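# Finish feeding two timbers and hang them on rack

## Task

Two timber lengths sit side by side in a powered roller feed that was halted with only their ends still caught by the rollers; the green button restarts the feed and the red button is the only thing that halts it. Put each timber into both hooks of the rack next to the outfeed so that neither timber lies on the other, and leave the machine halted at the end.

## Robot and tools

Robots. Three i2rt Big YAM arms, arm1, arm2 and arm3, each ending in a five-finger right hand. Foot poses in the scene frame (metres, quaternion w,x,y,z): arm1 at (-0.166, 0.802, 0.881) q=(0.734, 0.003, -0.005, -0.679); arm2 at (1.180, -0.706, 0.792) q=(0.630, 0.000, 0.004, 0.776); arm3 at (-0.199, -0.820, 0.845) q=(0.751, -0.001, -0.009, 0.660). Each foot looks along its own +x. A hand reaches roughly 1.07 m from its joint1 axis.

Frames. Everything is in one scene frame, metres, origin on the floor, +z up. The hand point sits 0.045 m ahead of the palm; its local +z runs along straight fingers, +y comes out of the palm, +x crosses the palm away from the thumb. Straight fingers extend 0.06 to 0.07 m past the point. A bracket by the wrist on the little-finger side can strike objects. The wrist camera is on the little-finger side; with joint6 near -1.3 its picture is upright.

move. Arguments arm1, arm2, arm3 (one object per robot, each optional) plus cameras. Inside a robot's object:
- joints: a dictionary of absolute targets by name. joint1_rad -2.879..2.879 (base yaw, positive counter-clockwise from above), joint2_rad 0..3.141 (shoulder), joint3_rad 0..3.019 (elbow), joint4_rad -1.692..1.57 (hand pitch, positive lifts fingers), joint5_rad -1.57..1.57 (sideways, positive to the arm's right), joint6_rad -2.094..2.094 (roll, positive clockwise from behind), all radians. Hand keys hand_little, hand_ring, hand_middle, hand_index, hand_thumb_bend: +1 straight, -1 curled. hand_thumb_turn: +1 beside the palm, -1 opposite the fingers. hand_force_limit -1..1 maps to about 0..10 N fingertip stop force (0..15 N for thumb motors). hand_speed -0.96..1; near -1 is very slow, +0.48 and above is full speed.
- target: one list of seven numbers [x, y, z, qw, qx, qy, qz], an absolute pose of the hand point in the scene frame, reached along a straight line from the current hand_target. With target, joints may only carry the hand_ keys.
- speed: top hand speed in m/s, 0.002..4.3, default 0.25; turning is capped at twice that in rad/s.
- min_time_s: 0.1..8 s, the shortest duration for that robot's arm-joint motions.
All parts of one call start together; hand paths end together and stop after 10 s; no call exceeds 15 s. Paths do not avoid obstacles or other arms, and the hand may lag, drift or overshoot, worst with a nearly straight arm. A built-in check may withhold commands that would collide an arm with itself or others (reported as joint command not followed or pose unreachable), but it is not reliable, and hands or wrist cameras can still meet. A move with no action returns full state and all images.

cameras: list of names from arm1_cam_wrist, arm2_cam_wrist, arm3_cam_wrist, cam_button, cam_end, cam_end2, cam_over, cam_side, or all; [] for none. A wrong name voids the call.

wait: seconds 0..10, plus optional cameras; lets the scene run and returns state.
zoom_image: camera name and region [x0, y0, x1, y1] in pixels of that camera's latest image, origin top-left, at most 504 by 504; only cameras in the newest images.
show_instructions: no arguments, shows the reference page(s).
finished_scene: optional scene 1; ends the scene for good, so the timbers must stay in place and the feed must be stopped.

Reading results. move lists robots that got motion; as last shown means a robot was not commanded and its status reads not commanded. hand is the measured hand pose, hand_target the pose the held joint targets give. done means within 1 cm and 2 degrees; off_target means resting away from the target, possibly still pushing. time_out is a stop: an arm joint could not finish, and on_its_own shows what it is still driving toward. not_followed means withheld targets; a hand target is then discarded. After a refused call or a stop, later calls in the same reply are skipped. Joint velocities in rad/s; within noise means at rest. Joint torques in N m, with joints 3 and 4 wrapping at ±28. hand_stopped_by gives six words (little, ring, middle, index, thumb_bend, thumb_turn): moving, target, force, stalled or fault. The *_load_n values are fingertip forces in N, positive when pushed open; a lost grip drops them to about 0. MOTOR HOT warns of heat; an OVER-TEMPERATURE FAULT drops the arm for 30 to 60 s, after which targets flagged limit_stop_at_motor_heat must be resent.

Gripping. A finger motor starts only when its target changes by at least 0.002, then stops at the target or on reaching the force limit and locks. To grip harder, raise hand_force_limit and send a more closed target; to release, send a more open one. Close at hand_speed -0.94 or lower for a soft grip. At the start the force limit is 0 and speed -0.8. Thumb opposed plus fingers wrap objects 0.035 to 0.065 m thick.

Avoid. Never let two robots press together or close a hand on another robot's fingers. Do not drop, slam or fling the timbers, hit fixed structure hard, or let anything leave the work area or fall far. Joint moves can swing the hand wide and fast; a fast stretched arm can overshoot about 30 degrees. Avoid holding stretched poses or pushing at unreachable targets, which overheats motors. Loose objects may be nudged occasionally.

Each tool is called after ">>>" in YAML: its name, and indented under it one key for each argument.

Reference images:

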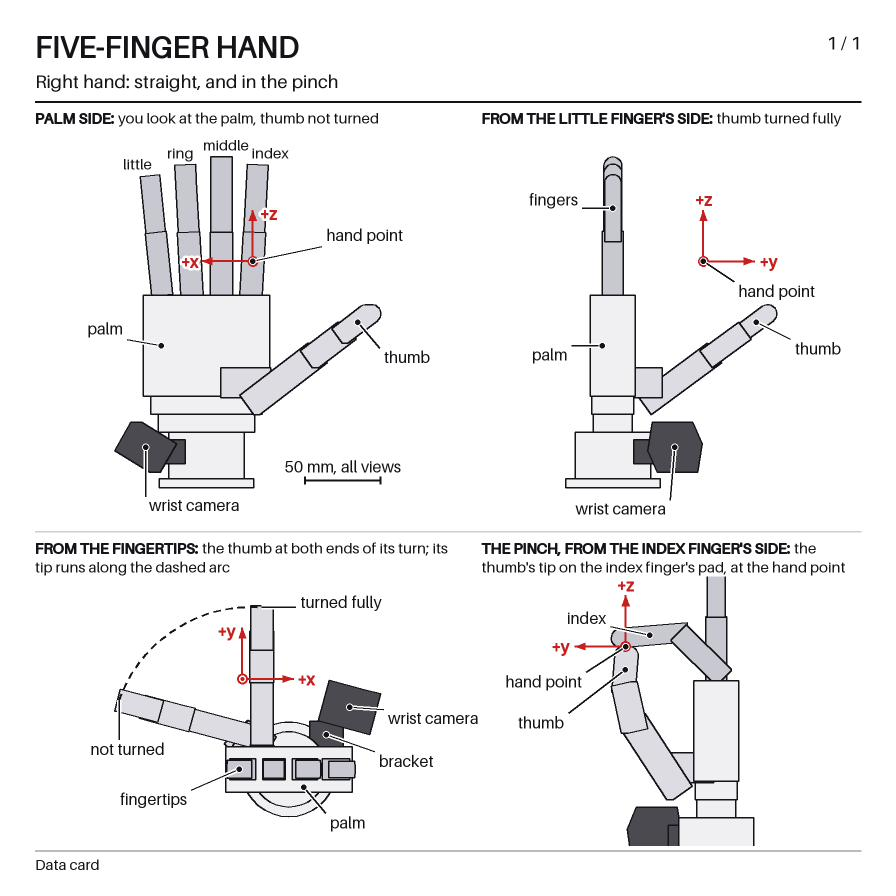

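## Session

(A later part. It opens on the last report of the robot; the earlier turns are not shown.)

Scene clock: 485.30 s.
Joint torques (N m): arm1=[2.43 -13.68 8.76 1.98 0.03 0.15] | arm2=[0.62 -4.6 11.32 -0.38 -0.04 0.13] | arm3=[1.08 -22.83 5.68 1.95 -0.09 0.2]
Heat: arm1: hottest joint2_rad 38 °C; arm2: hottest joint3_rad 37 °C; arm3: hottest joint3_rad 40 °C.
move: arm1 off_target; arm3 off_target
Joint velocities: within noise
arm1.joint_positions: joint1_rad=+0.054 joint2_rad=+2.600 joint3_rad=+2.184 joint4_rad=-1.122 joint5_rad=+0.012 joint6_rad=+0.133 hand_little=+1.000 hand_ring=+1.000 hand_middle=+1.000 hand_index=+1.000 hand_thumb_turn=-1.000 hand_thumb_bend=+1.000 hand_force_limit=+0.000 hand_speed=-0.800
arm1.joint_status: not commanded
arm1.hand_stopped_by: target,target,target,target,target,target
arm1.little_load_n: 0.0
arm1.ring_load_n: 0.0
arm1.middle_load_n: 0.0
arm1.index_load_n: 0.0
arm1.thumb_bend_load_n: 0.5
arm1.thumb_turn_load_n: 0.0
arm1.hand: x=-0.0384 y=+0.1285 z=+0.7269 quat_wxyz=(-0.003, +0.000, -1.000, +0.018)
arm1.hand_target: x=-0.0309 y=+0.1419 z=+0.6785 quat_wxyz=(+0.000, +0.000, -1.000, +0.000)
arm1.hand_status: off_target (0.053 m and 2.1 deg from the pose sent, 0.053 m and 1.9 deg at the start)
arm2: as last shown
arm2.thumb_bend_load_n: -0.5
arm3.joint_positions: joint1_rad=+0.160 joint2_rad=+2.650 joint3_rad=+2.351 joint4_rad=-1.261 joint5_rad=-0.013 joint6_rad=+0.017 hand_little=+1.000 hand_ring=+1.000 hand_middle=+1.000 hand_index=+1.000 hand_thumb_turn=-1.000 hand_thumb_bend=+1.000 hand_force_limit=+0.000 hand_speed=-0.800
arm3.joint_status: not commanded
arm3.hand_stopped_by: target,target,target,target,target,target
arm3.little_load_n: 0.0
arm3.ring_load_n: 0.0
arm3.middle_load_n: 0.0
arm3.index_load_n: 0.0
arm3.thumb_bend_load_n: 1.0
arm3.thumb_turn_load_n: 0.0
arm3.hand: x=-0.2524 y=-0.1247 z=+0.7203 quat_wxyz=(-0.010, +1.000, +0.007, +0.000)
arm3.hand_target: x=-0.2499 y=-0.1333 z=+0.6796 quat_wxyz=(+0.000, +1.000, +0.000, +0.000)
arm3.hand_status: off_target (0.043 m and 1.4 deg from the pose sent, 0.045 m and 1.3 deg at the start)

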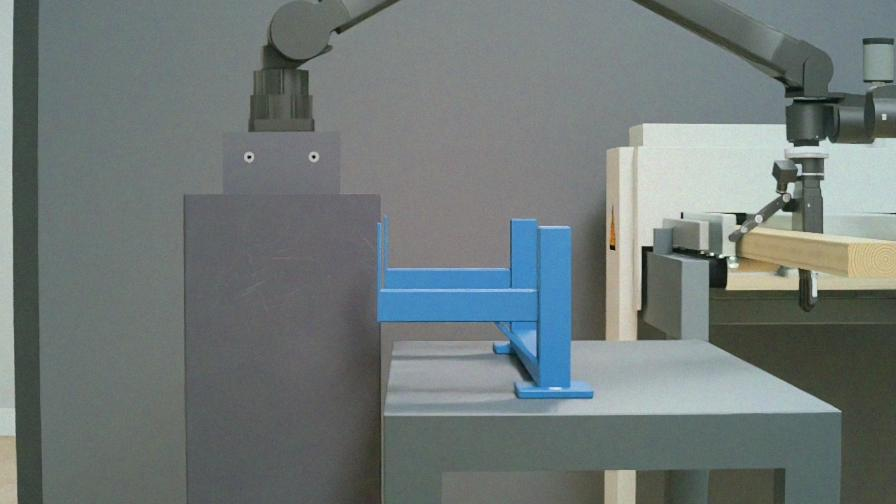

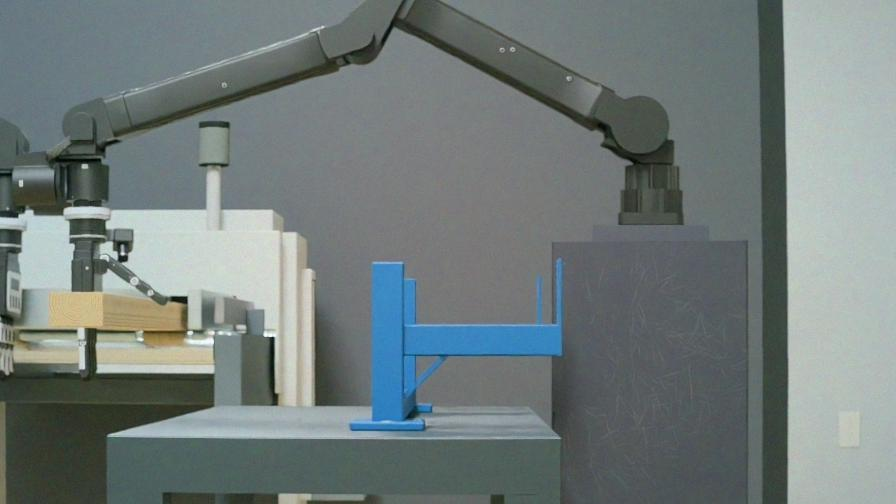

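>>> move:
  arm1: {"target": [-0.03, 0.1385, 0.70, 0, 0, 1, 0], "speed": 0.1}
  arm3: {"target": [-0.25, -0.132, 0.70, 0, 1, 0, 0], "speed": 0.1}

>>> move:
  arm1: {"joints": {"hand_force_limit": -0.4, "hand_speed": -0.85, "hand_little": -0.7, "hand_ring": -0.7, "hand_middle": -0.7, "hand_index": -0.7}}
  arm3: {"joints": {"hand_force_limit": -0.4, "hand_speed": -0.85, "hand_little": -0.7, "hand_ring": -0.7, "hand_middle": -0.7, "hand_index": -0.7}}
  cameras: ["cam_end", "cam_end2", "arm1_cam_wrist"]

>>> zoom_image:
  camera: "cam_end"
  region: [646, 100, 896, 350]

>>> zoom_image:
  camera: "cam_end2"
  region: [0, 200, 250, 450]

Scene clock: 500.43 s.
Joint torques (N m): arm1=[2.43 -15.62 9.17 0.69 0.03 0.15] | arm2=[0.85 -4.84 11.4 -0.4 -0.06 0.13] | arm3=[1.03 -24.64 6.32 0.51 -0.09 0.2]
Heat: arm1: hottest joint2_rad 37 °C; arm2: hottest joint3_rad 37 °C; arm3: hottest joint3_rad 38 °C.
move: arm1 off_target; arm3 off_target
Joint velocities: within noise
arm1.joint_positions: joint1_rad=+0.054 joint2_rad=+2.600 joint3_rad=+2.184 joint4_rad=-1.122 joint5_rad=+0.012 joint6_rad=+0.133 hand_little=+1.000 hand_ring=+1.000 hand_middle=+1.000 hand_index=+1.000 hand_thumb_turn=-1.000 hand_thumb_bend=+1.000 hand_force_limit=+0.000 hand_speed=-0.800
arm1.joint_status: not commanded
arm1.hand_stopped_by: target,target,target,target,target,target
arm1.little_load_n: 0.0
arm1.ring_load_n: 0.0
arm1.middle_load_n: 0.0
arm1.index_load_n: 0.0
arm1.thumb_bend_load_n: 0.5
arm1.thumb_turn_load_n: 0.0
arm1.hand: x=-0.0384 y=+0.1285 z=+0.7269 quat_wxyz=(-0.003, +0.000, -1.000, +0.018)
arm1.hand_target: x=-0.0304 y=+0.1394 z=+0.7007 quat_wxyz=(+0.000, +0.000, -1.000, +0.000)
arm1.hand_status: off_target (0.030 m and 2.1 deg from the pose sent, 0.030 m and 2.1 deg at the start)
arm2: as last shown
arm2.index_load_n: 0.5
arm2.thumb_bend_load_n: 0.0
arm3.joint_positions: joint1_rad=+0.160 joint2_rad=+2.645 joint3_rad=+2.343 joint4_rad=-1.255 joint5_rad=-0.013 joint6_rad=+0.017 hand_little=+1.000 hand_ring=+1.000 hand_middle=+1.000 hand_index=+1.000 hand_thumb_turn=-1.000 hand_thumb_bend=+1.000 hand_force_limit=+0.000 hand_speed=-0.800
arm3.joint_status: not commanded
arm3.hand_stopped_by: target,target,target,target,target,target
arm3.little_load_n: 0.0
arm3.ring_load_n: 0.0
arm3.middle_load_n: 0.0
arm3.index_load_n: -0.5
arm3.thumb_bend_load_n: 1.0
arm3.thumb_turn_load_n: 0.0
arm3.hand: x=-0.2524 y=-0.1246 z=+0.7213 quat_wxyz=(-0.012, +1.000, +0.007, +0.000)
arm3.hand_target: x=-0.2499 y=-0.1326 z=+0.7003 quat_wxyz=(+0.000, +1.000, +0.000, +0.000)
arm3.hand_status: off_target (0.023 m and 1.6 deg from the pose sent, 0.022 m and 1.4 deg at the start)
pictures: none

Scene clock: 504.73 s.
Joint torques (N m): arm1=[2.55 -15.56 9.18 0.68 0.15 0.26] | arm2=[0.97 -4.54 11.54 -0.35 -0.02 0.15] | arm3=[1.03 -24.59 6.31 0.5 -0.06 0.2]
Heat: arm1: hottest joint2_rad 37 °C; arm2: hottest joint3_rad 37 °C; arm3: hottest joint2_rad 37 °C.
move: arm1 off_target; arm3 off_target
Joint velocities: within noise
arm1.joint_positions: joint1_rad=+0.054 joint2_rad=+2.600 joint3_rad=+2.184 joint4_rad=-1.122 joint5_rad=+0.008 joint6_rad=+0.124 hand_little=+0.070 hand_ring=-0.013 hand_middle=-0.097 hand_index=-0.194 hand_thumb_turn=-1.000 hand_thumb_bend=+1.000 hand_force_limit=-0.400 hand_speed=-0.850
arm1.joint_status: hand_little off_target (ended at +0.070, target -0.700); hand_ring off_target (ended at -0.013, target -0.700); hand_middle off_target (ended at -0.097, target -0.700); hand_index off_target (ended at -0.194, target -0.700); the others done
arm1.hand_stopped_by: force,force,force,force,target,target
arm1.little_load_n: 0.5
arm1.ring_load_n: 1.5
arm1.middle_load_n: 2.0
arm1.index_load_n: 3.5
arm1.thumb_bend_load_n: 1.5
arm1.thumb_turn_load_n: 0.0
arm1.hand: x=-0.0383 y=+0.1289 z=+0.7270 quat_wxyz=(-0.004, +0.004, -1.000, +0.018)
arm1.hand_target: x=-0.0304 y=+0.1394 z=+0.7007 quat_wxyz=(+0.000, +0.000, -1.000, +0.000)
arm1.hand_status: not commanded
arm2: as last shown
arm2.little_load_n: 0.5
arm2.middle_load_n: 0.5
arm2.index_load_n: 0.0
arm3.joint_positions: joint1_rad=+0.160 joint2_rad=+2.645 joint3_rad=+2.343 joint4_rad=-1.255 joint5_rad=-0.014 joint6_rad=+0.017 hand_little=-0.250 hand_ring=-0.222 hand_middle=-0.208 hand_index=-0.194 hand_thumb_turn=-1.000 hand_thumb_bend=+1.000 hand_force_limit=-0.400 hand_speed=-0.850
arm3.joint_status: hand_little off_target (ended at -0.250, target -0.700); hand_ring off_target (ended at -0.222, target -0.700); hand_middle off_target (ended at -0.208, target -0.700); hand_index off_target (ended at -0.194, target -0.700); the others done
arm3.hand_stopped_by: force,force,force,force,target,target
arm3.little_load_n: 3.0
arm3.ring_load_n: 2.5
arm3.middle_load_n: 3.5
arm3.index_load_n: 1.5
arm3.thumb_bend_load_n: 2.0
arm3.thumb_turn_load_n: 0.0
arm3.hand: x=-0.2526 y=-0.1246 z=+0.7214 quat_wxyz=(-0.012, +1.000, +0.007, +0.000)
arm3.hand_target: x=-0.2500 y=-0.1326 z=+0.7003 quat_wxyz=(+0.000, +1.000, +0.000, +0.000)
arm3.hand_status: not commanded
pictures: arm1_cam_wrist, cam_end, cam_end2
arm1_cam_wrist: T_world_to_cam=[[-0.24776, 0.96531, -0.08236, -0.06728], [0.80586, 0.25253, 0.53556, -0.39252], [0.53778, 0.06632, -0.84047, 0.74381]] pos_world=[-0.10035, 0.11474, 0.82983]

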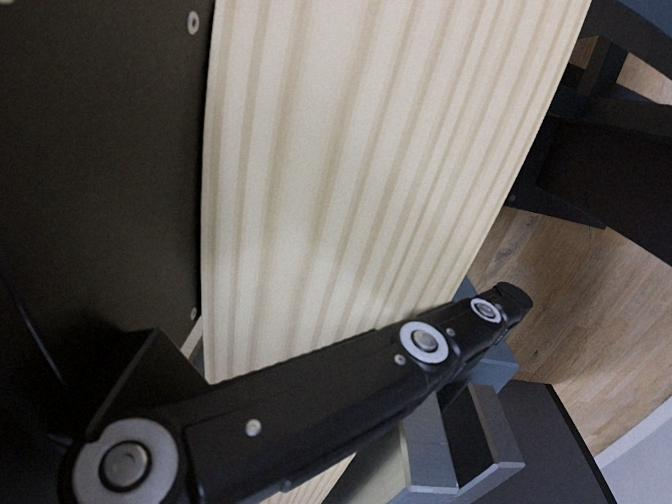

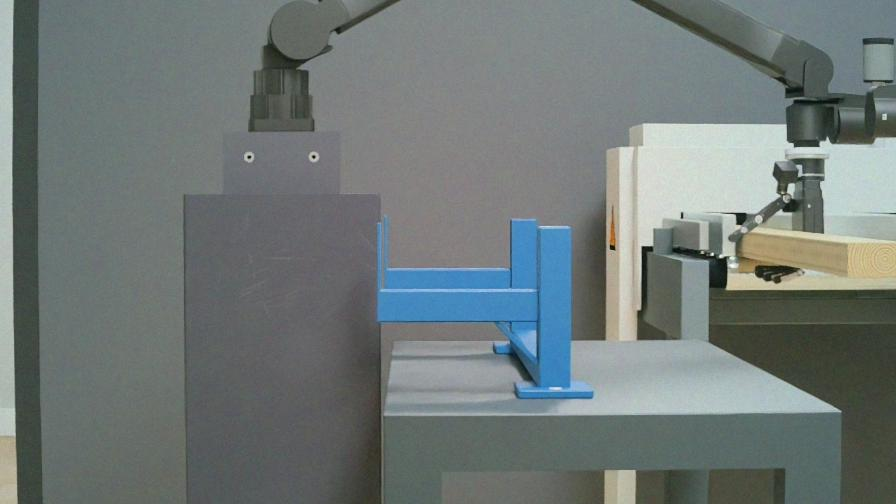

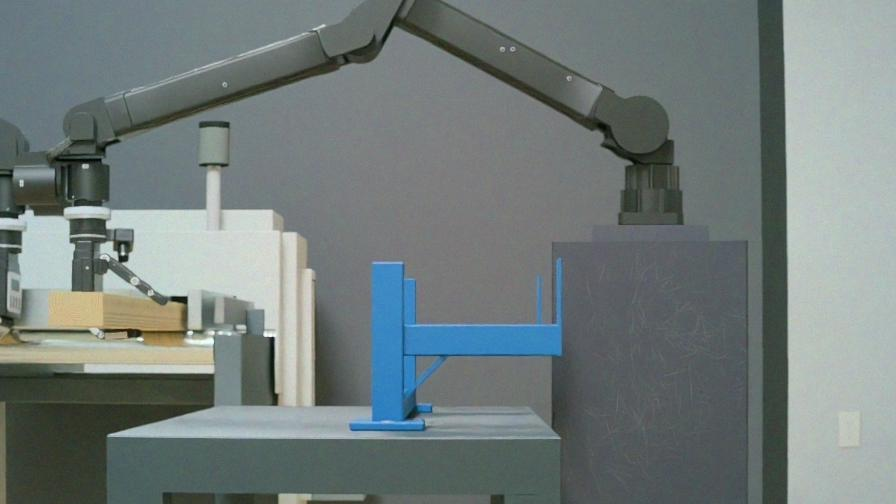

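Scaled by 2.016.

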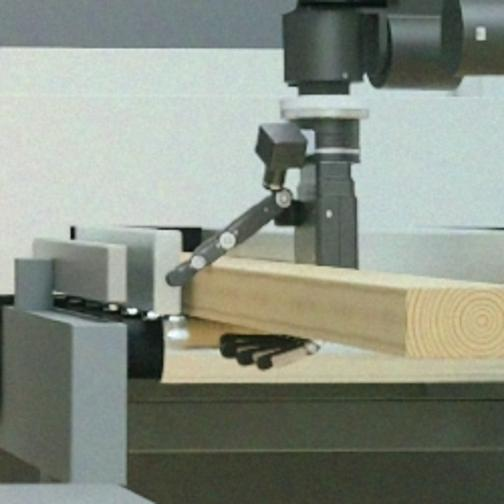

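Scaled by 2.016.

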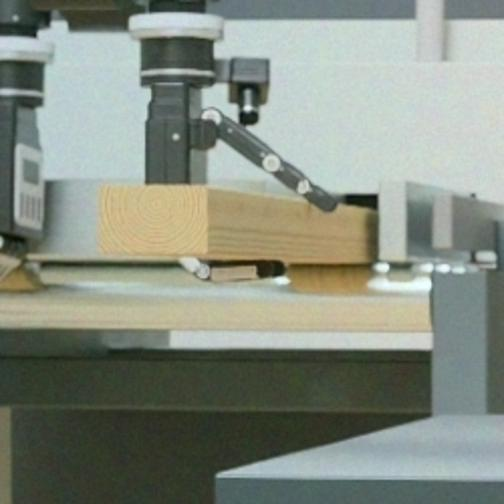

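>>> move:
  arm1: {"joints": {"hand_thumb_bend": 0.0}}
  arm3: {"joints": {"hand_thumb_bend": 0.0}}
  cameras: ["cam_end", "cam_end2", "cam_over"]

>>> zoom_image:
  camera: "cam_end"
  region: [646, 100, 896, 350]

>>> zoom_image:
  camera: "cam_end2"
  region: [0, 200, 250, 450]

Scene clock: 513.33 s.
Joint torques (N m): arm1=[2.49 -15.62 9.18 0.69 0.15 0.25] | arm2=[1.26 -4.54 11.52 -0.35 -0.03 0.12] | arm3=[1.03 -24.64 6.31 0.5 -0.06 0.2]
Heat: arm1: hottest joint2_rad 38 °C; arm2: hottest joint3_rad 38 °C; arm3: hottest joint3_rad 37 °C.
move: arm1 off_target; arm3 off_target
Joint velocities: within noise
arm1.joint_positions: joint1_rad=+0.054 joint2_rad=+2.600 joint3_rad=+2.184 joint4_rad=-1.122 joint5_rad=+0.008 joint6_rad=+0.124 hand_little=+0.070 hand_ring=-0.013 hand_middle=-0.097 hand_index=-0.194 hand_thumb_turn=-1.000 hand_thumb_bend=+0.983 hand_force_limit=-0.400 hand_speed=-0.850
arm1.joint_status: hand_thumb_bend off_target (ended at +0.983, target +0.000)
arm1.hand_stopped_by: force,force,force,force,force,target
arm1.little_load_n: 0.5
arm1.ring_load_n: 1.5
arm1.middle_load_n: 2.5
arm1.index_load_n: 4.0
arm1.thumb_bend_load_n: 5.5
arm1.thumb_turn_load_n: 0.0
arm1.hand: x=-0.0383 y=+0.1289 z=+0.7270 quat_wxyz=(-0.004, +0.004, -1.000, +0.018)
arm1.hand_target: x=-0.0304 y=+0.1394 z=+0.7007 quat_wxyz=(+0.000, +0.000, -1.000, +0.000)
arm1.hand_status: not commanded
arm2: as last shown
arm2.middle_load_n: 0.0
arm3.joint_positions: joint1_rad=+0.160 joint2_rad=+2.645 joint3_rad=+2.343 joint4_rad=-1.255 joint5_rad=-0.014 joint6_rad=+0.017 hand_little=-0.250 hand_ring=-0.222 hand_middle=-0.208 hand_index=-0.194 hand_thumb_turn=-1.000 hand_thumb_bend=+0.991 hand_force_limit=-0.400 hand_speed=-0.850
arm3.joint_status: hand_thumb_bend off_target (ended at +0.991, target +0.000)
arm3.hand_stopped_by: force,force,force,force,force,target
arm3.little_load_n: 3.0
arm3.ring_load_n: 3.0
arm3.middle_load_n: 3.5
arm3.index_load_n: 2.0
arm3.thumb_bend_load_n: 5.5
arm3.thumb_turn_load_n: 0.0
arm3.hand: x=-0.2526 y=-0.1246 z=+0.7214 quat_wxyz=(-0.012, +1.000, +0.007, +0.000)
arm3.hand_target: x=-0.2500 y=-0.1326 z=+0.7003 quat_wxyz=(+0.000, +1.000, +0.000, +0.000)
arm3.hand_status: not commanded

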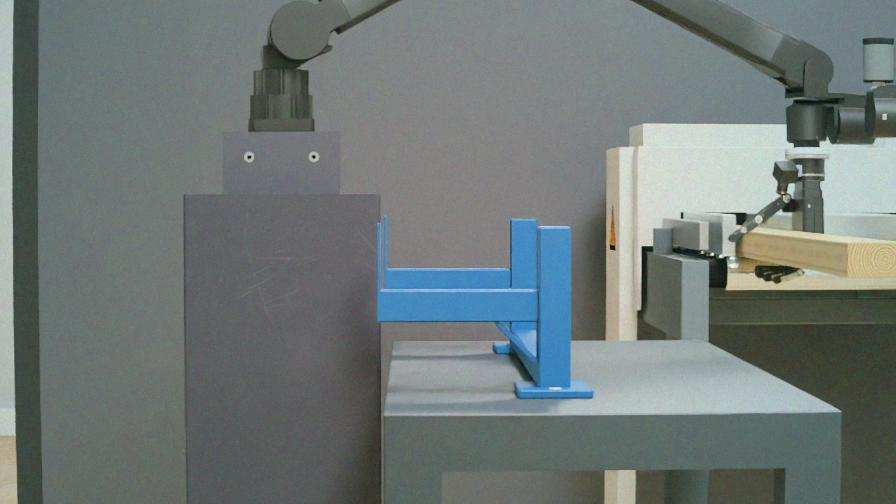

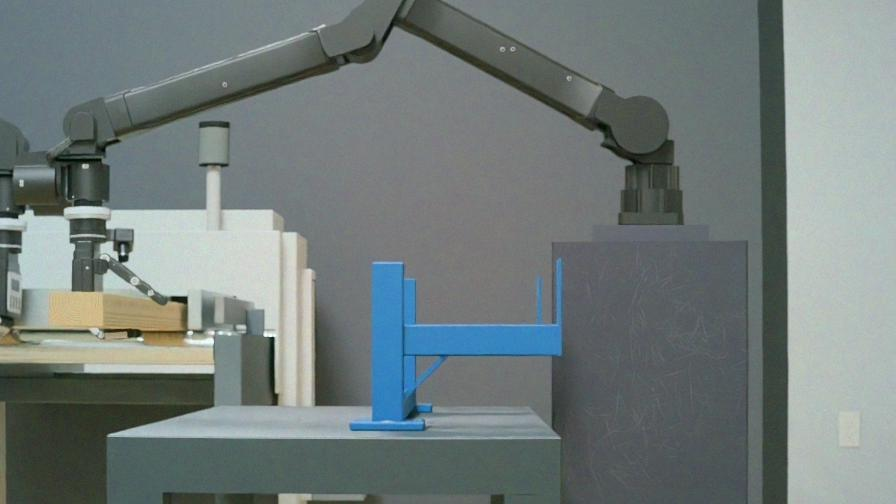

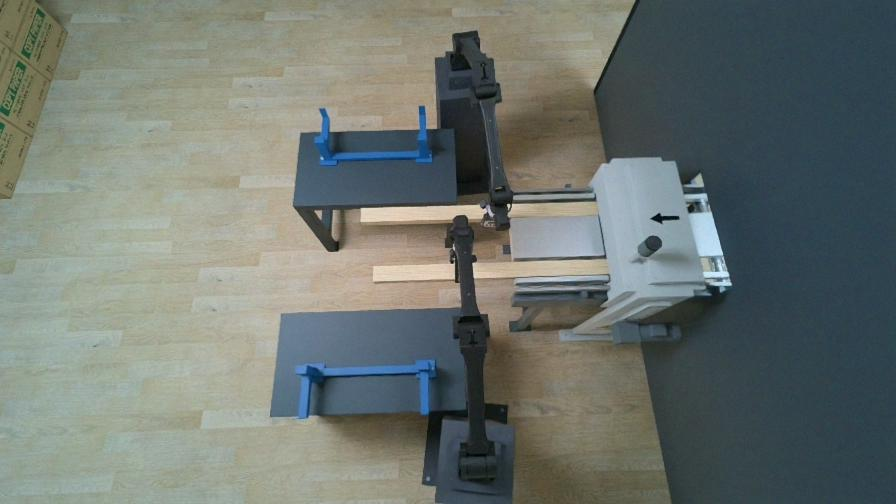

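Scaled by 2.016.

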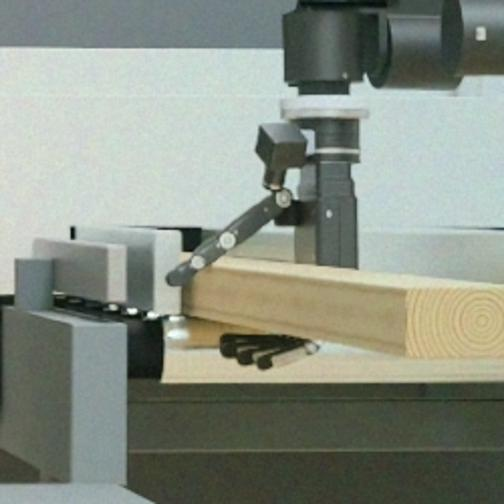

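Scaled by 2.016.

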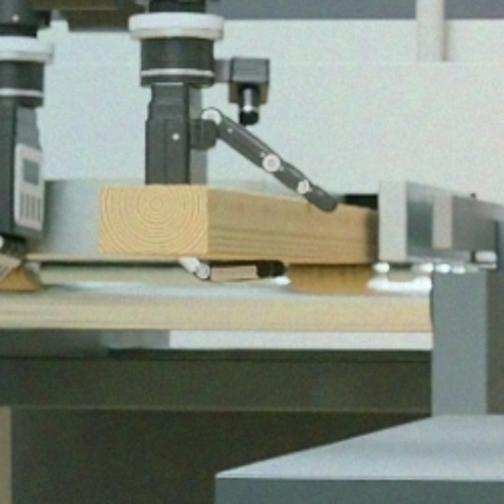

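>>> move:
  arm2: {"target": [0.906, -0.462, 0.885, 0, 0.9763, -0.2164, 0], "speed": 0.1}
  cameras: ["cam_button"]

>>> zoom_image:
  camera: "cam_button"
  region: [320, 150, 520, 350]

Scene clock: 517.40 s.
Joint torques (N m): arm1=[2.43 -15.56 9.17 0.68 0.15 0.25] | arm2=[1.03 -5.01 11.29 0.36 -0.06 0.12] | arm3=[1.03 -24.59 6.3 0.5 -0.06 0.2]
Heat: arm1: hottest joint2_rad 38 °C; arm2: hottest joint3_rad 38 °C; arm3: hottest joint2_rad 36 °C.
move: arm2 off_target
Joint velocities: within noise
arm1, arm3: as last shown
arm1.middle_load_n: 2.0
arm1.index_load_n: 3.5
arm1.thumb_bend_load_n: 5.0
arm2.joint_positions: joint1_rad=+0.442 joint2_rad=+1.349 joint3_rad=+0.911 joint4_rad=-1.169 joint5_rad=+0.007 joint6_rad=+1.085 hand_little=-1.000 hand_ring=-1.000 hand_middle=-1.000 hand_index=+1.000 hand_thumb_turn=-1.000 hand_thumb_bend=+1.000 hand_force_limit=+0.000 hand_speed=-0.500
arm2.joint_status: not commanded
arm2.hand_stopped_by: target,target,target,target,target,target
arm2.little_load_n: 0.5
arm2.ring_load_n: 0.0
arm2.middle_load_n: 0.0
arm2.index_load_n: 0.0
arm2.thumb_bend_load_n: 0.0
arm2.thumb_turn_load_n: 0.0
arm2.hand: x=+0.9222 y=-0.4748 z=+0.8760 quat_wxyz=(+0.013, +0.976, -0.216, +0.014)
arm2.hand_target: x=+0.9064 y=-0.4625 z=+0.8855 quat_wxyz=(+0.000, +0.976, -0.216, -0.001)
arm2.hand_status: off_target (0.023 m and 2.2 deg from the pose sent, 0.027 m and 1.0 deg at the start)
arm3.index_load_n: 1.5

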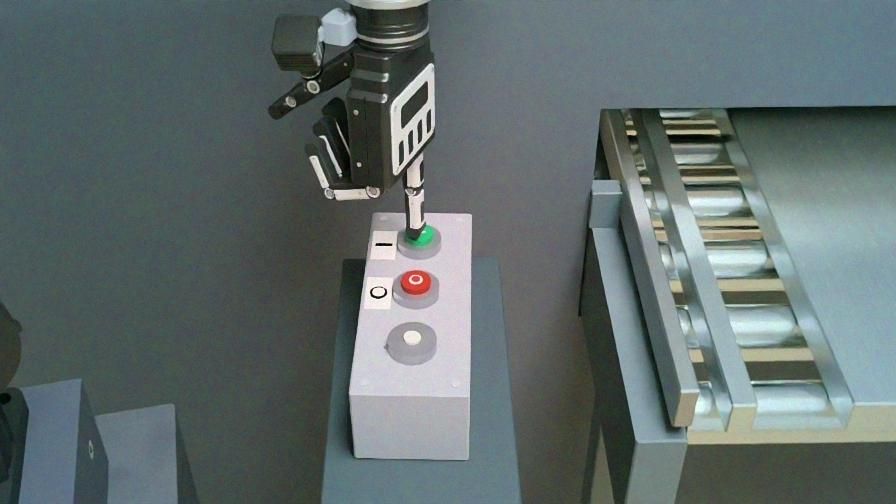

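Scaled by 2.520.

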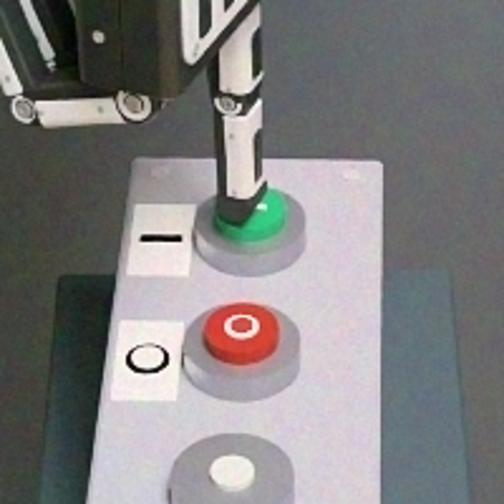

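>>> move:
  arm2: {"target": [0.906, -0.464, 0.846, 0, 0.9763, -0.2164, 0], "speed": 0.15}
  cameras: ["cam_button"]

>>> move:
  arm2: {"target": [0.910, -0.466, 0.900, 0, 0.9763, -0.2164, 0], "speed": 0.2}

>>> move:
  arm2: {"target": [0.976, -0.471, 0.895, 0, 0.9763, -0.2164, 0], "speed": 0.2}

>>> move:
  arm2: {"target": [0.973, -0.471, 0.848, 0, 0.9763, -0.2164, 0], "speed": 0.2}
  cameras: ["cam_button", "cam_over", "cam_end", "cam_end2"]

Scene clock: 536.10 s.
Joint torques (N m): arm1=[2.49 -15.56 9.16 0.69 0.14 0.25] | arm2=[1.38 -4.84 6.78 0.09 -0.16 0.09] | arm3=[1.03 -24.59 6.31 0.5 -0.06 0.2]
Heat: arm1: hottest joint2_rad 38 °C; arm2: hottest joint3_rad 38 °C; arm3: hottest joint2_rad 36 °C.
move: arm2 off_target
Joint velocities: within noise
arm1, arm3: as last shown
arm2.joint_positions: joint1_rad=+0.444 joint2_rad=+1.393 joint3_rad=+0.900 joint4_rad=-1.046 joint5_rad=+0.011 joint6_rad=+1.090 hand_little=-1.000 hand_ring=-1.000 hand_middle=-1.000 hand_index=+1.000 hand_thumb_turn=-1.000 hand_thumb_bend=+1.000 hand_force_limit=+0.000 hand_speed=-0.500
arm2.joint_status: not commanded
arm2.hand_stopped_by: target,target,target,target,target,target
arm2.little_load_n: 0.0
arm2.ring_load_n: 0.0
arm2.middle_load_n: 0.0
arm2.index_load_n: 0.0
arm2.thumb_bend_load_n: 0.0
arm2.thumb_turn_load_n: 0.0
arm2.hand: x=+0.9065 y=-0.4540 z=+0.8571 quat_wxyz=(-0.011, +0.976, -0.218, -0.011)
arm2.hand_target: x=+0.9063 y=-0.4640 z=+0.8465 quat_wxyz=(+0.000, +0.976, -0.216, +0.000)
arm2.hand_status: off_target (0.015 m and 1.7 deg from the pose sent, 0.036 m and 2.2 deg at the start)
arm3.index_load_n: 2.0

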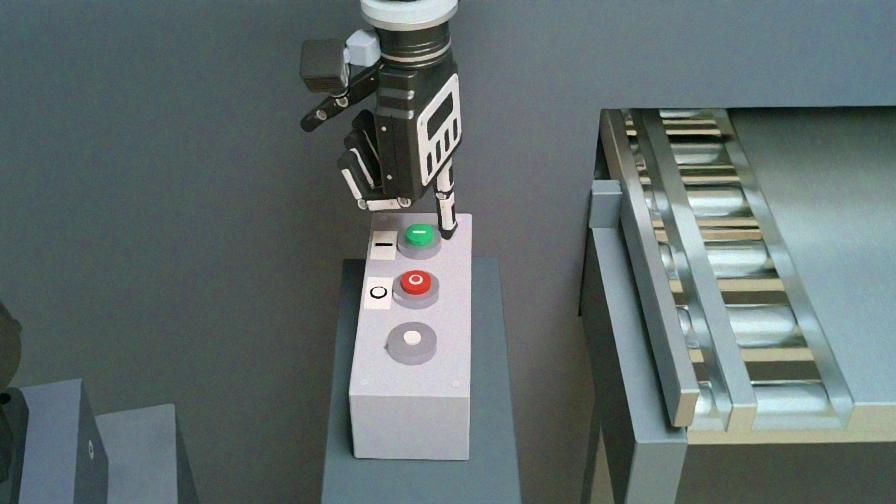

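Scene clock: 537.27 s.
Joint torques (N m): arm1=[2.43 -15.62 9.17 0.68 0.15 0.25] | arm2=[0.91 -6.36 11.52 -0.36 -0.18 0.08] | arm3=[1.03 -24.64 6.31 0.49 -0.06 0.2]
Heat: arm1: hottest joint2_rad 38 °C; arm2: hottest joint3_rad 38 °C; arm3: hottest joint2_rad 36 °C.
move: arm2 off_target
Joint velocities: within noise
arm1, arm3: as last shown
arm1.little_load_n: 1.0
arm1.thumb_turn_load_n: -0.5
arm2.joint_positions: joint1_rad=+0.444 joint2_rad=+1.334 joint3_rad=+0.923 joint4_rad=-1.191 joint5_rad=+0.011 joint6_rad=+1.093 hand_little=-1.000 hand_ring=-1.000 hand_middle=-1.000 hand_index=+1.000 hand_thumb_turn=-1.000 hand_thumb_bend=+1.000 hand_force_limit=+0.000 hand_speed=-0.500
arm2.joint_status: not commanded
arm2.hand_stopped_by: target,target,target,target,target,target
arm2.little_load_n: 0.0
arm2.ring_load_n: 0.0
arm2.middle_load_n: 0.0
arm2.index_load_n: 0.0
arm2.thumb_bend_load_n: 0.0
arm2.thumb_turn_load_n: 0.0
arm2.hand: x=+0.9225 y=-0.4747 z=+0.8844 quat_wxyz=(+0.010, +0.976, -0.219, +0.014)
arm2.hand_target: x=+0.9103 y=-0.4665 z=+0.9000 quat_wxyz=(+0.000, +0.976, -0.216, +0.000)
arm2.hand_status: off_target (0.022 m and 2.0 deg from the pose sent, 0.045 m and 1.7 deg at the start)
arm3.ring_load_n: 2.5
arm3.index_load_n: 1.5
pictures: none

Scene clock: 538.63 s.
Joint torques (N m): arm1=[2.43 -15.62 9.14 0.69 0.15 0.25] | arm2=[-0.97 -5.48 7.84 -0.34 -0.14 -0.17] | arm3=[1.03 -24.64 6.3 0.5 -0.06 0.2]
Heat: arm1: hottest joint2_rad 38 °C; arm2: hottest joint3_rad 38 °C; arm3: hottest joint2_rad 36 °C.
move: arm2 done
Joint velocities: within noise
arm1, arm3: as last shown
arm1.little_load_n: 0.5
arm1.thumb_turn_load_n: 0.0
arm2.joint_positions: joint1_rad=+0.315 joint2_rad=+1.234 joint3_rad=+0.865 joint4_rad=-1.191 joint5_rad=+0.011 joint6_rad=+0.960 hand_little=-1.000 hand_ring=-1.000 hand_middle=-1.000 hand_index=+1.000 hand_thumb_turn=-1.000 hand_thumb_bend=+1.000 hand_force_limit=+0.000 hand_speed=-0.500
arm2.joint_status: not commanded
arm2.hand_stopped_by: target,target,target,target,target,target
arm2.little_load_n: 0.0
arm2.ring_load_n: 0.0
arm2.middle_load_n: 0.0
arm2.index_load_n: 0.0
arm2.thumb_bend_load_n: 0.0
arm2.thumb_turn_load_n: 0.0
arm2.hand: x=+0.9696 y=-0.4688 z=+0.8949 quat_wxyz=(-0.004, +0.976, -0.217, -0.002)
arm2.hand_target: x=+0.9758 y=-0.4709 z=+0.8950 quat_wxyz=(+0.000, +0.976, -0.216, +0.000)
arm2.hand_status: done (0.007 m and 0.5 deg from the pose sent, 0.055 m and 2.0 deg at the start)
arm3.ring_load_n: 3.0
arm3.index_load_n: 2.0
pictures: none

Scene clock: 539.60 s.
Joint torques (N m): arm1=[2.49 -15.62 9.16 0.69 0.15 0.25] | arm2=[-0.56 -2.32 6.22 1.35 -0.27 -0.11] | arm3=[1.03 -24.64 6.31 0.5 -0.06 0.2]
Heat: arm1: hottest joint2_rad 38 °C; arm2: hottest joint3_rad 38 °C; arm3: hottest joint2_rad 35 °C.
move: arm2 off_target
Joint velocities: within noise
arm1, arm3: as last shown
arm2.joint_positions: joint1_rad=+0.315 joint2_rad=+1.257 joint3_rad=+0.801 joint4_rad=-1.096 joint5_rad=+0.013 joint6_rad=+0.960 hand_little=-1.000 hand_ring=-1.000 hand_middle=-1.000 hand_index=+1.000 hand_thumb_turn=-1.000 hand_thumb_bend=+1.000 hand_force_limit=+0.000 hand_speed=-0.500
arm2.joint_status: not commanded
arm2.hand_stopped_by: target,target,target,target,target,target
arm2.little_load_n: 0.0
arm2.ring_load_n: 0.0
arm2.middle_load_n: 0.5
arm2.index_load_n: -2.0
arm2.thumb_bend_load_n: 0.0
arm2.thumb_turn_load_n: 0.0
arm2.hand: x=+0.9712 y=-0.4708 z=+0.8653 quat_wxyz=(-0.008, +0.976, -0.217, -0.003)
arm2.hand_target: x=+0.9736 y=-0.4718 z=+0.8488 quat_wxyz=(+0.000, +0.976, -0.217, +0.000)
arm2.hand_status: off_target (0.017 m and 1.0 deg from the pose sent, 0.047 m and 0.5 deg at the start)
pictures: cam_button, cam_end, cam_end2, cam_over

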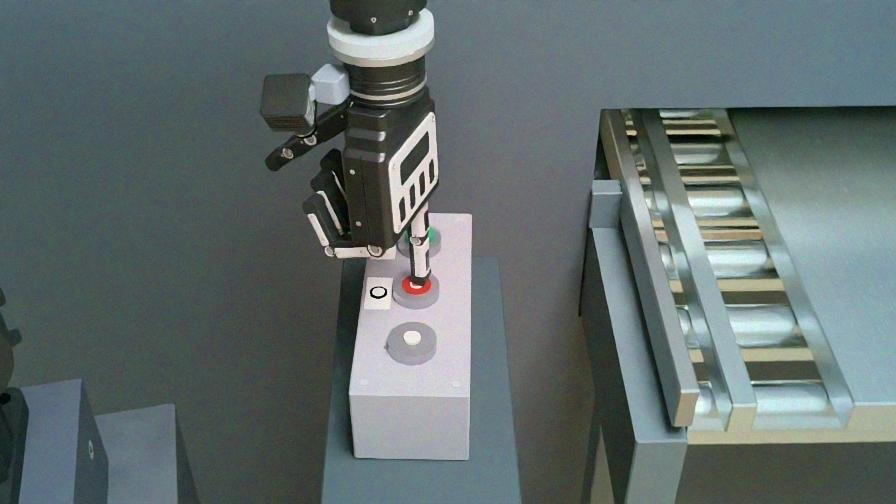

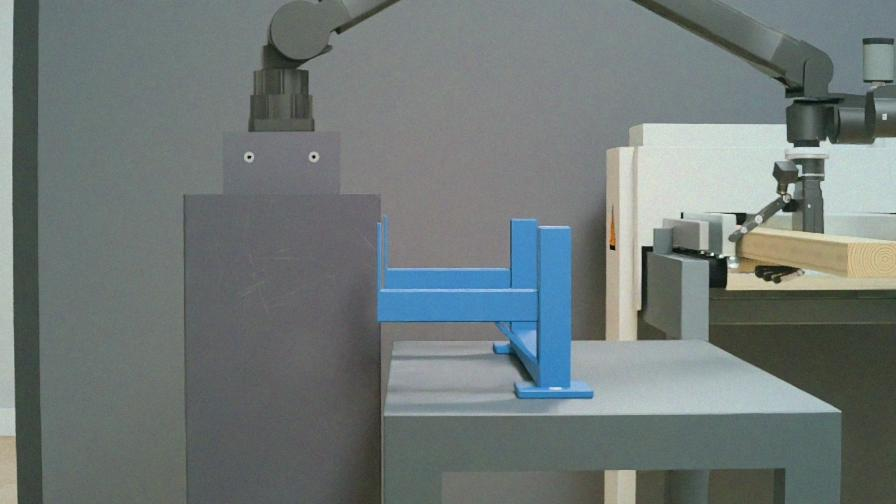

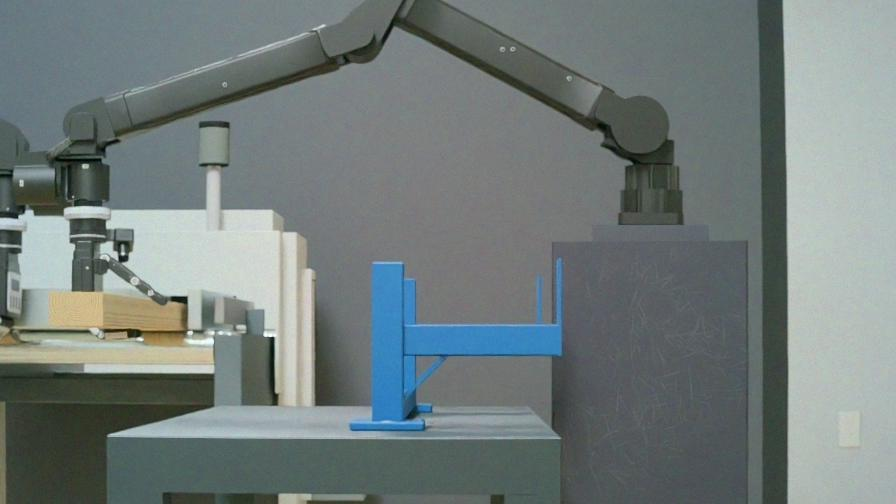

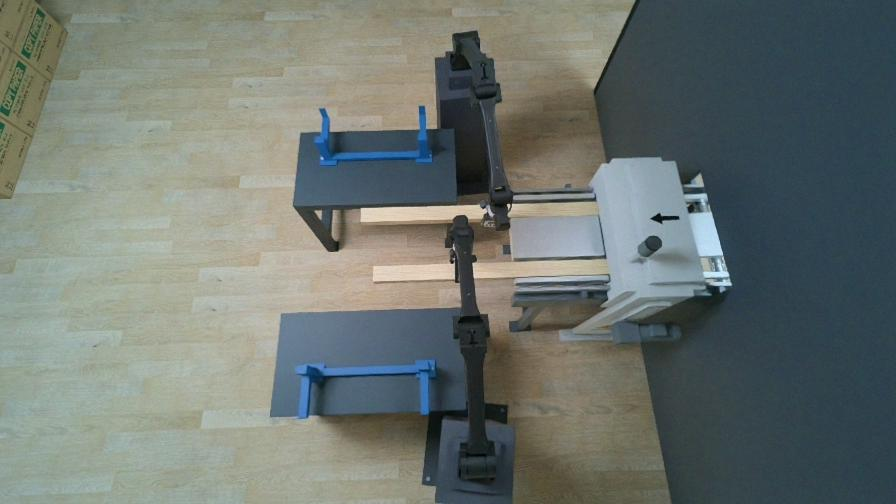

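>>> move:
  arm2: {"target": [0.973, -0.471, 0.898, 0, 0.9763, -0.2164, 0], "speed": 0.2}

>>> move:
  arm2: {"target": [0.909, -0.468, 0.895, 0, 0.9763, -0.2164, 0], "speed": 0.2}
  cameras: ["cam_button"]

Scene clock: 543.83 s.
Joint torques (N m): arm1=[2.49 -15.62 9.17 0.66 0.15 0.25] | arm2=[0.38 -5.01 11.34 -0.39 -0.12 -0.08] | arm3=[1.03 -24.59 6.31 0.5 -0.06 0.2]
Heat: arm1: hottest joint2_rad 38 °C; arm2: hottest joint3_rad 38 °C; arm3: hottest joint2_rad 35 °C.
move: arm2 off_target
Joint velocities: within noise
arm1, arm3: as last shown
arm1.little_load_n: 1.0
arm2.joint_positions: joint1_rad=+0.315 joint2_rad=+1.232 joint3_rad=+0.826 joint4_rad=-1.198 joint5_rad=+0.009 joint6_rad=+0.960 hand_little=-1.000 hand_ring=-1.000 hand_middle=-1.000 hand_index=+1.000 hand_thumb_turn=-1.000 hand_thumb_bend=+1.000 hand_force_limit=+0.000 hand_speed=-0.500
arm2.joint_status: not commanded
arm2.hand_stopped_by: target,target,target,target,target,target
arm2.little_load_n: 0.0
arm2.ring_load_n: 0.0
arm2.middle_load_n: 0.0
arm2.index_load_n: 0.0
arm2.thumb_bend_load_n: 0.0
arm2.thumb_turn_load_n: 0.0
arm2.hand: x=+0.9784 y=-0.4844 z=+0.8823 quat_wxyz=(+0.013, +0.976, -0.217, +0.013)
arm2.hand_target: x=+0.9732 y=-0.4714 z=+0.8979 quat_wxyz=(+0.000, +0.976, -0.217, +0.000)
arm2.hand_status: off_target (0.021 m and 2.1 deg from the pose sent, 0.033 m and 1.0 deg at the start)
arm3.index_load_n: 1.5
pictures: none

Scene clock: 545.17 s.
Joint torques (N m): arm1=[2.55 -15.62 9.17 0.69 0.15 0.25] | arm2=[1.44 -4.25 11.48 0.36 0 0.16] | arm3=[1.03 -24.59 6.31 0.49 -0.06 0.2]
Heat: arm1: hottest joint2_rad 38 °C; arm2: hottest joint3_rad 38 °C; arm3: hottest joint2_rad 35 °C.
move: arm2 off_target
Joint velocities: within noise
arm1, arm3: as last shown
arm1.middle_load_n: 2.5
arm2.joint_positions: joint1_rad=+0.449 joint2_rad=+1.319 joint3_rad=+0.912 joint4_rad=-1.198 joint5_rad=+0.006 joint6_rad=+1.089 hand_little=-1.000 hand_ring=-1.000 hand_middle=-1.000 hand_index=+1.000 hand_thumb_turn=-1.000 hand_thumb_bend=+1.000 hand_force_limit=+0.000 hand_speed=-0.500
arm2.joint_status: not commanded
arm2.hand_stopped_by: target,target,target,target,target,target
arm2.little_load_n: 0.0
arm2.ring_load_n: 0.0
arm2.middle_load_n: 0.0
arm2.index_load_n: 0.0
arm2.thumb_bend_load_n: 0.0
arm2.thumb_turn_load_n: 0.0
arm2.hand: x=+0.9244 y=-0.4814 z=+0.8858 quat_wxyz=(+0.013, +0.977, -0.215, +0.013)
arm2.hand_target: x=+0.9094 y=-0.4684 z=+0.8955 quat_wxyz=(+0.000, +0.976, -0.217, +0.000)
arm2.hand_status: off_target (0.022 m and 2.1 deg from the pose sent, 0.072 m and 2.1 deg at the start)
arm3.index_load_n: 2.0

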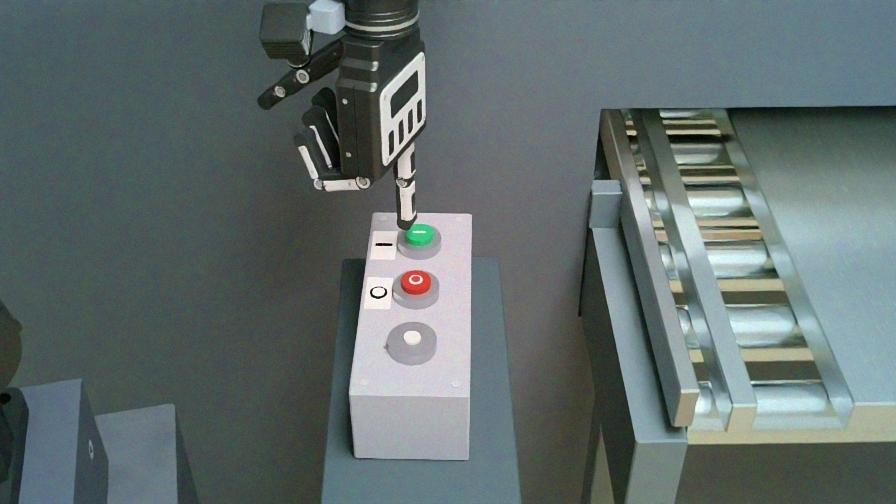

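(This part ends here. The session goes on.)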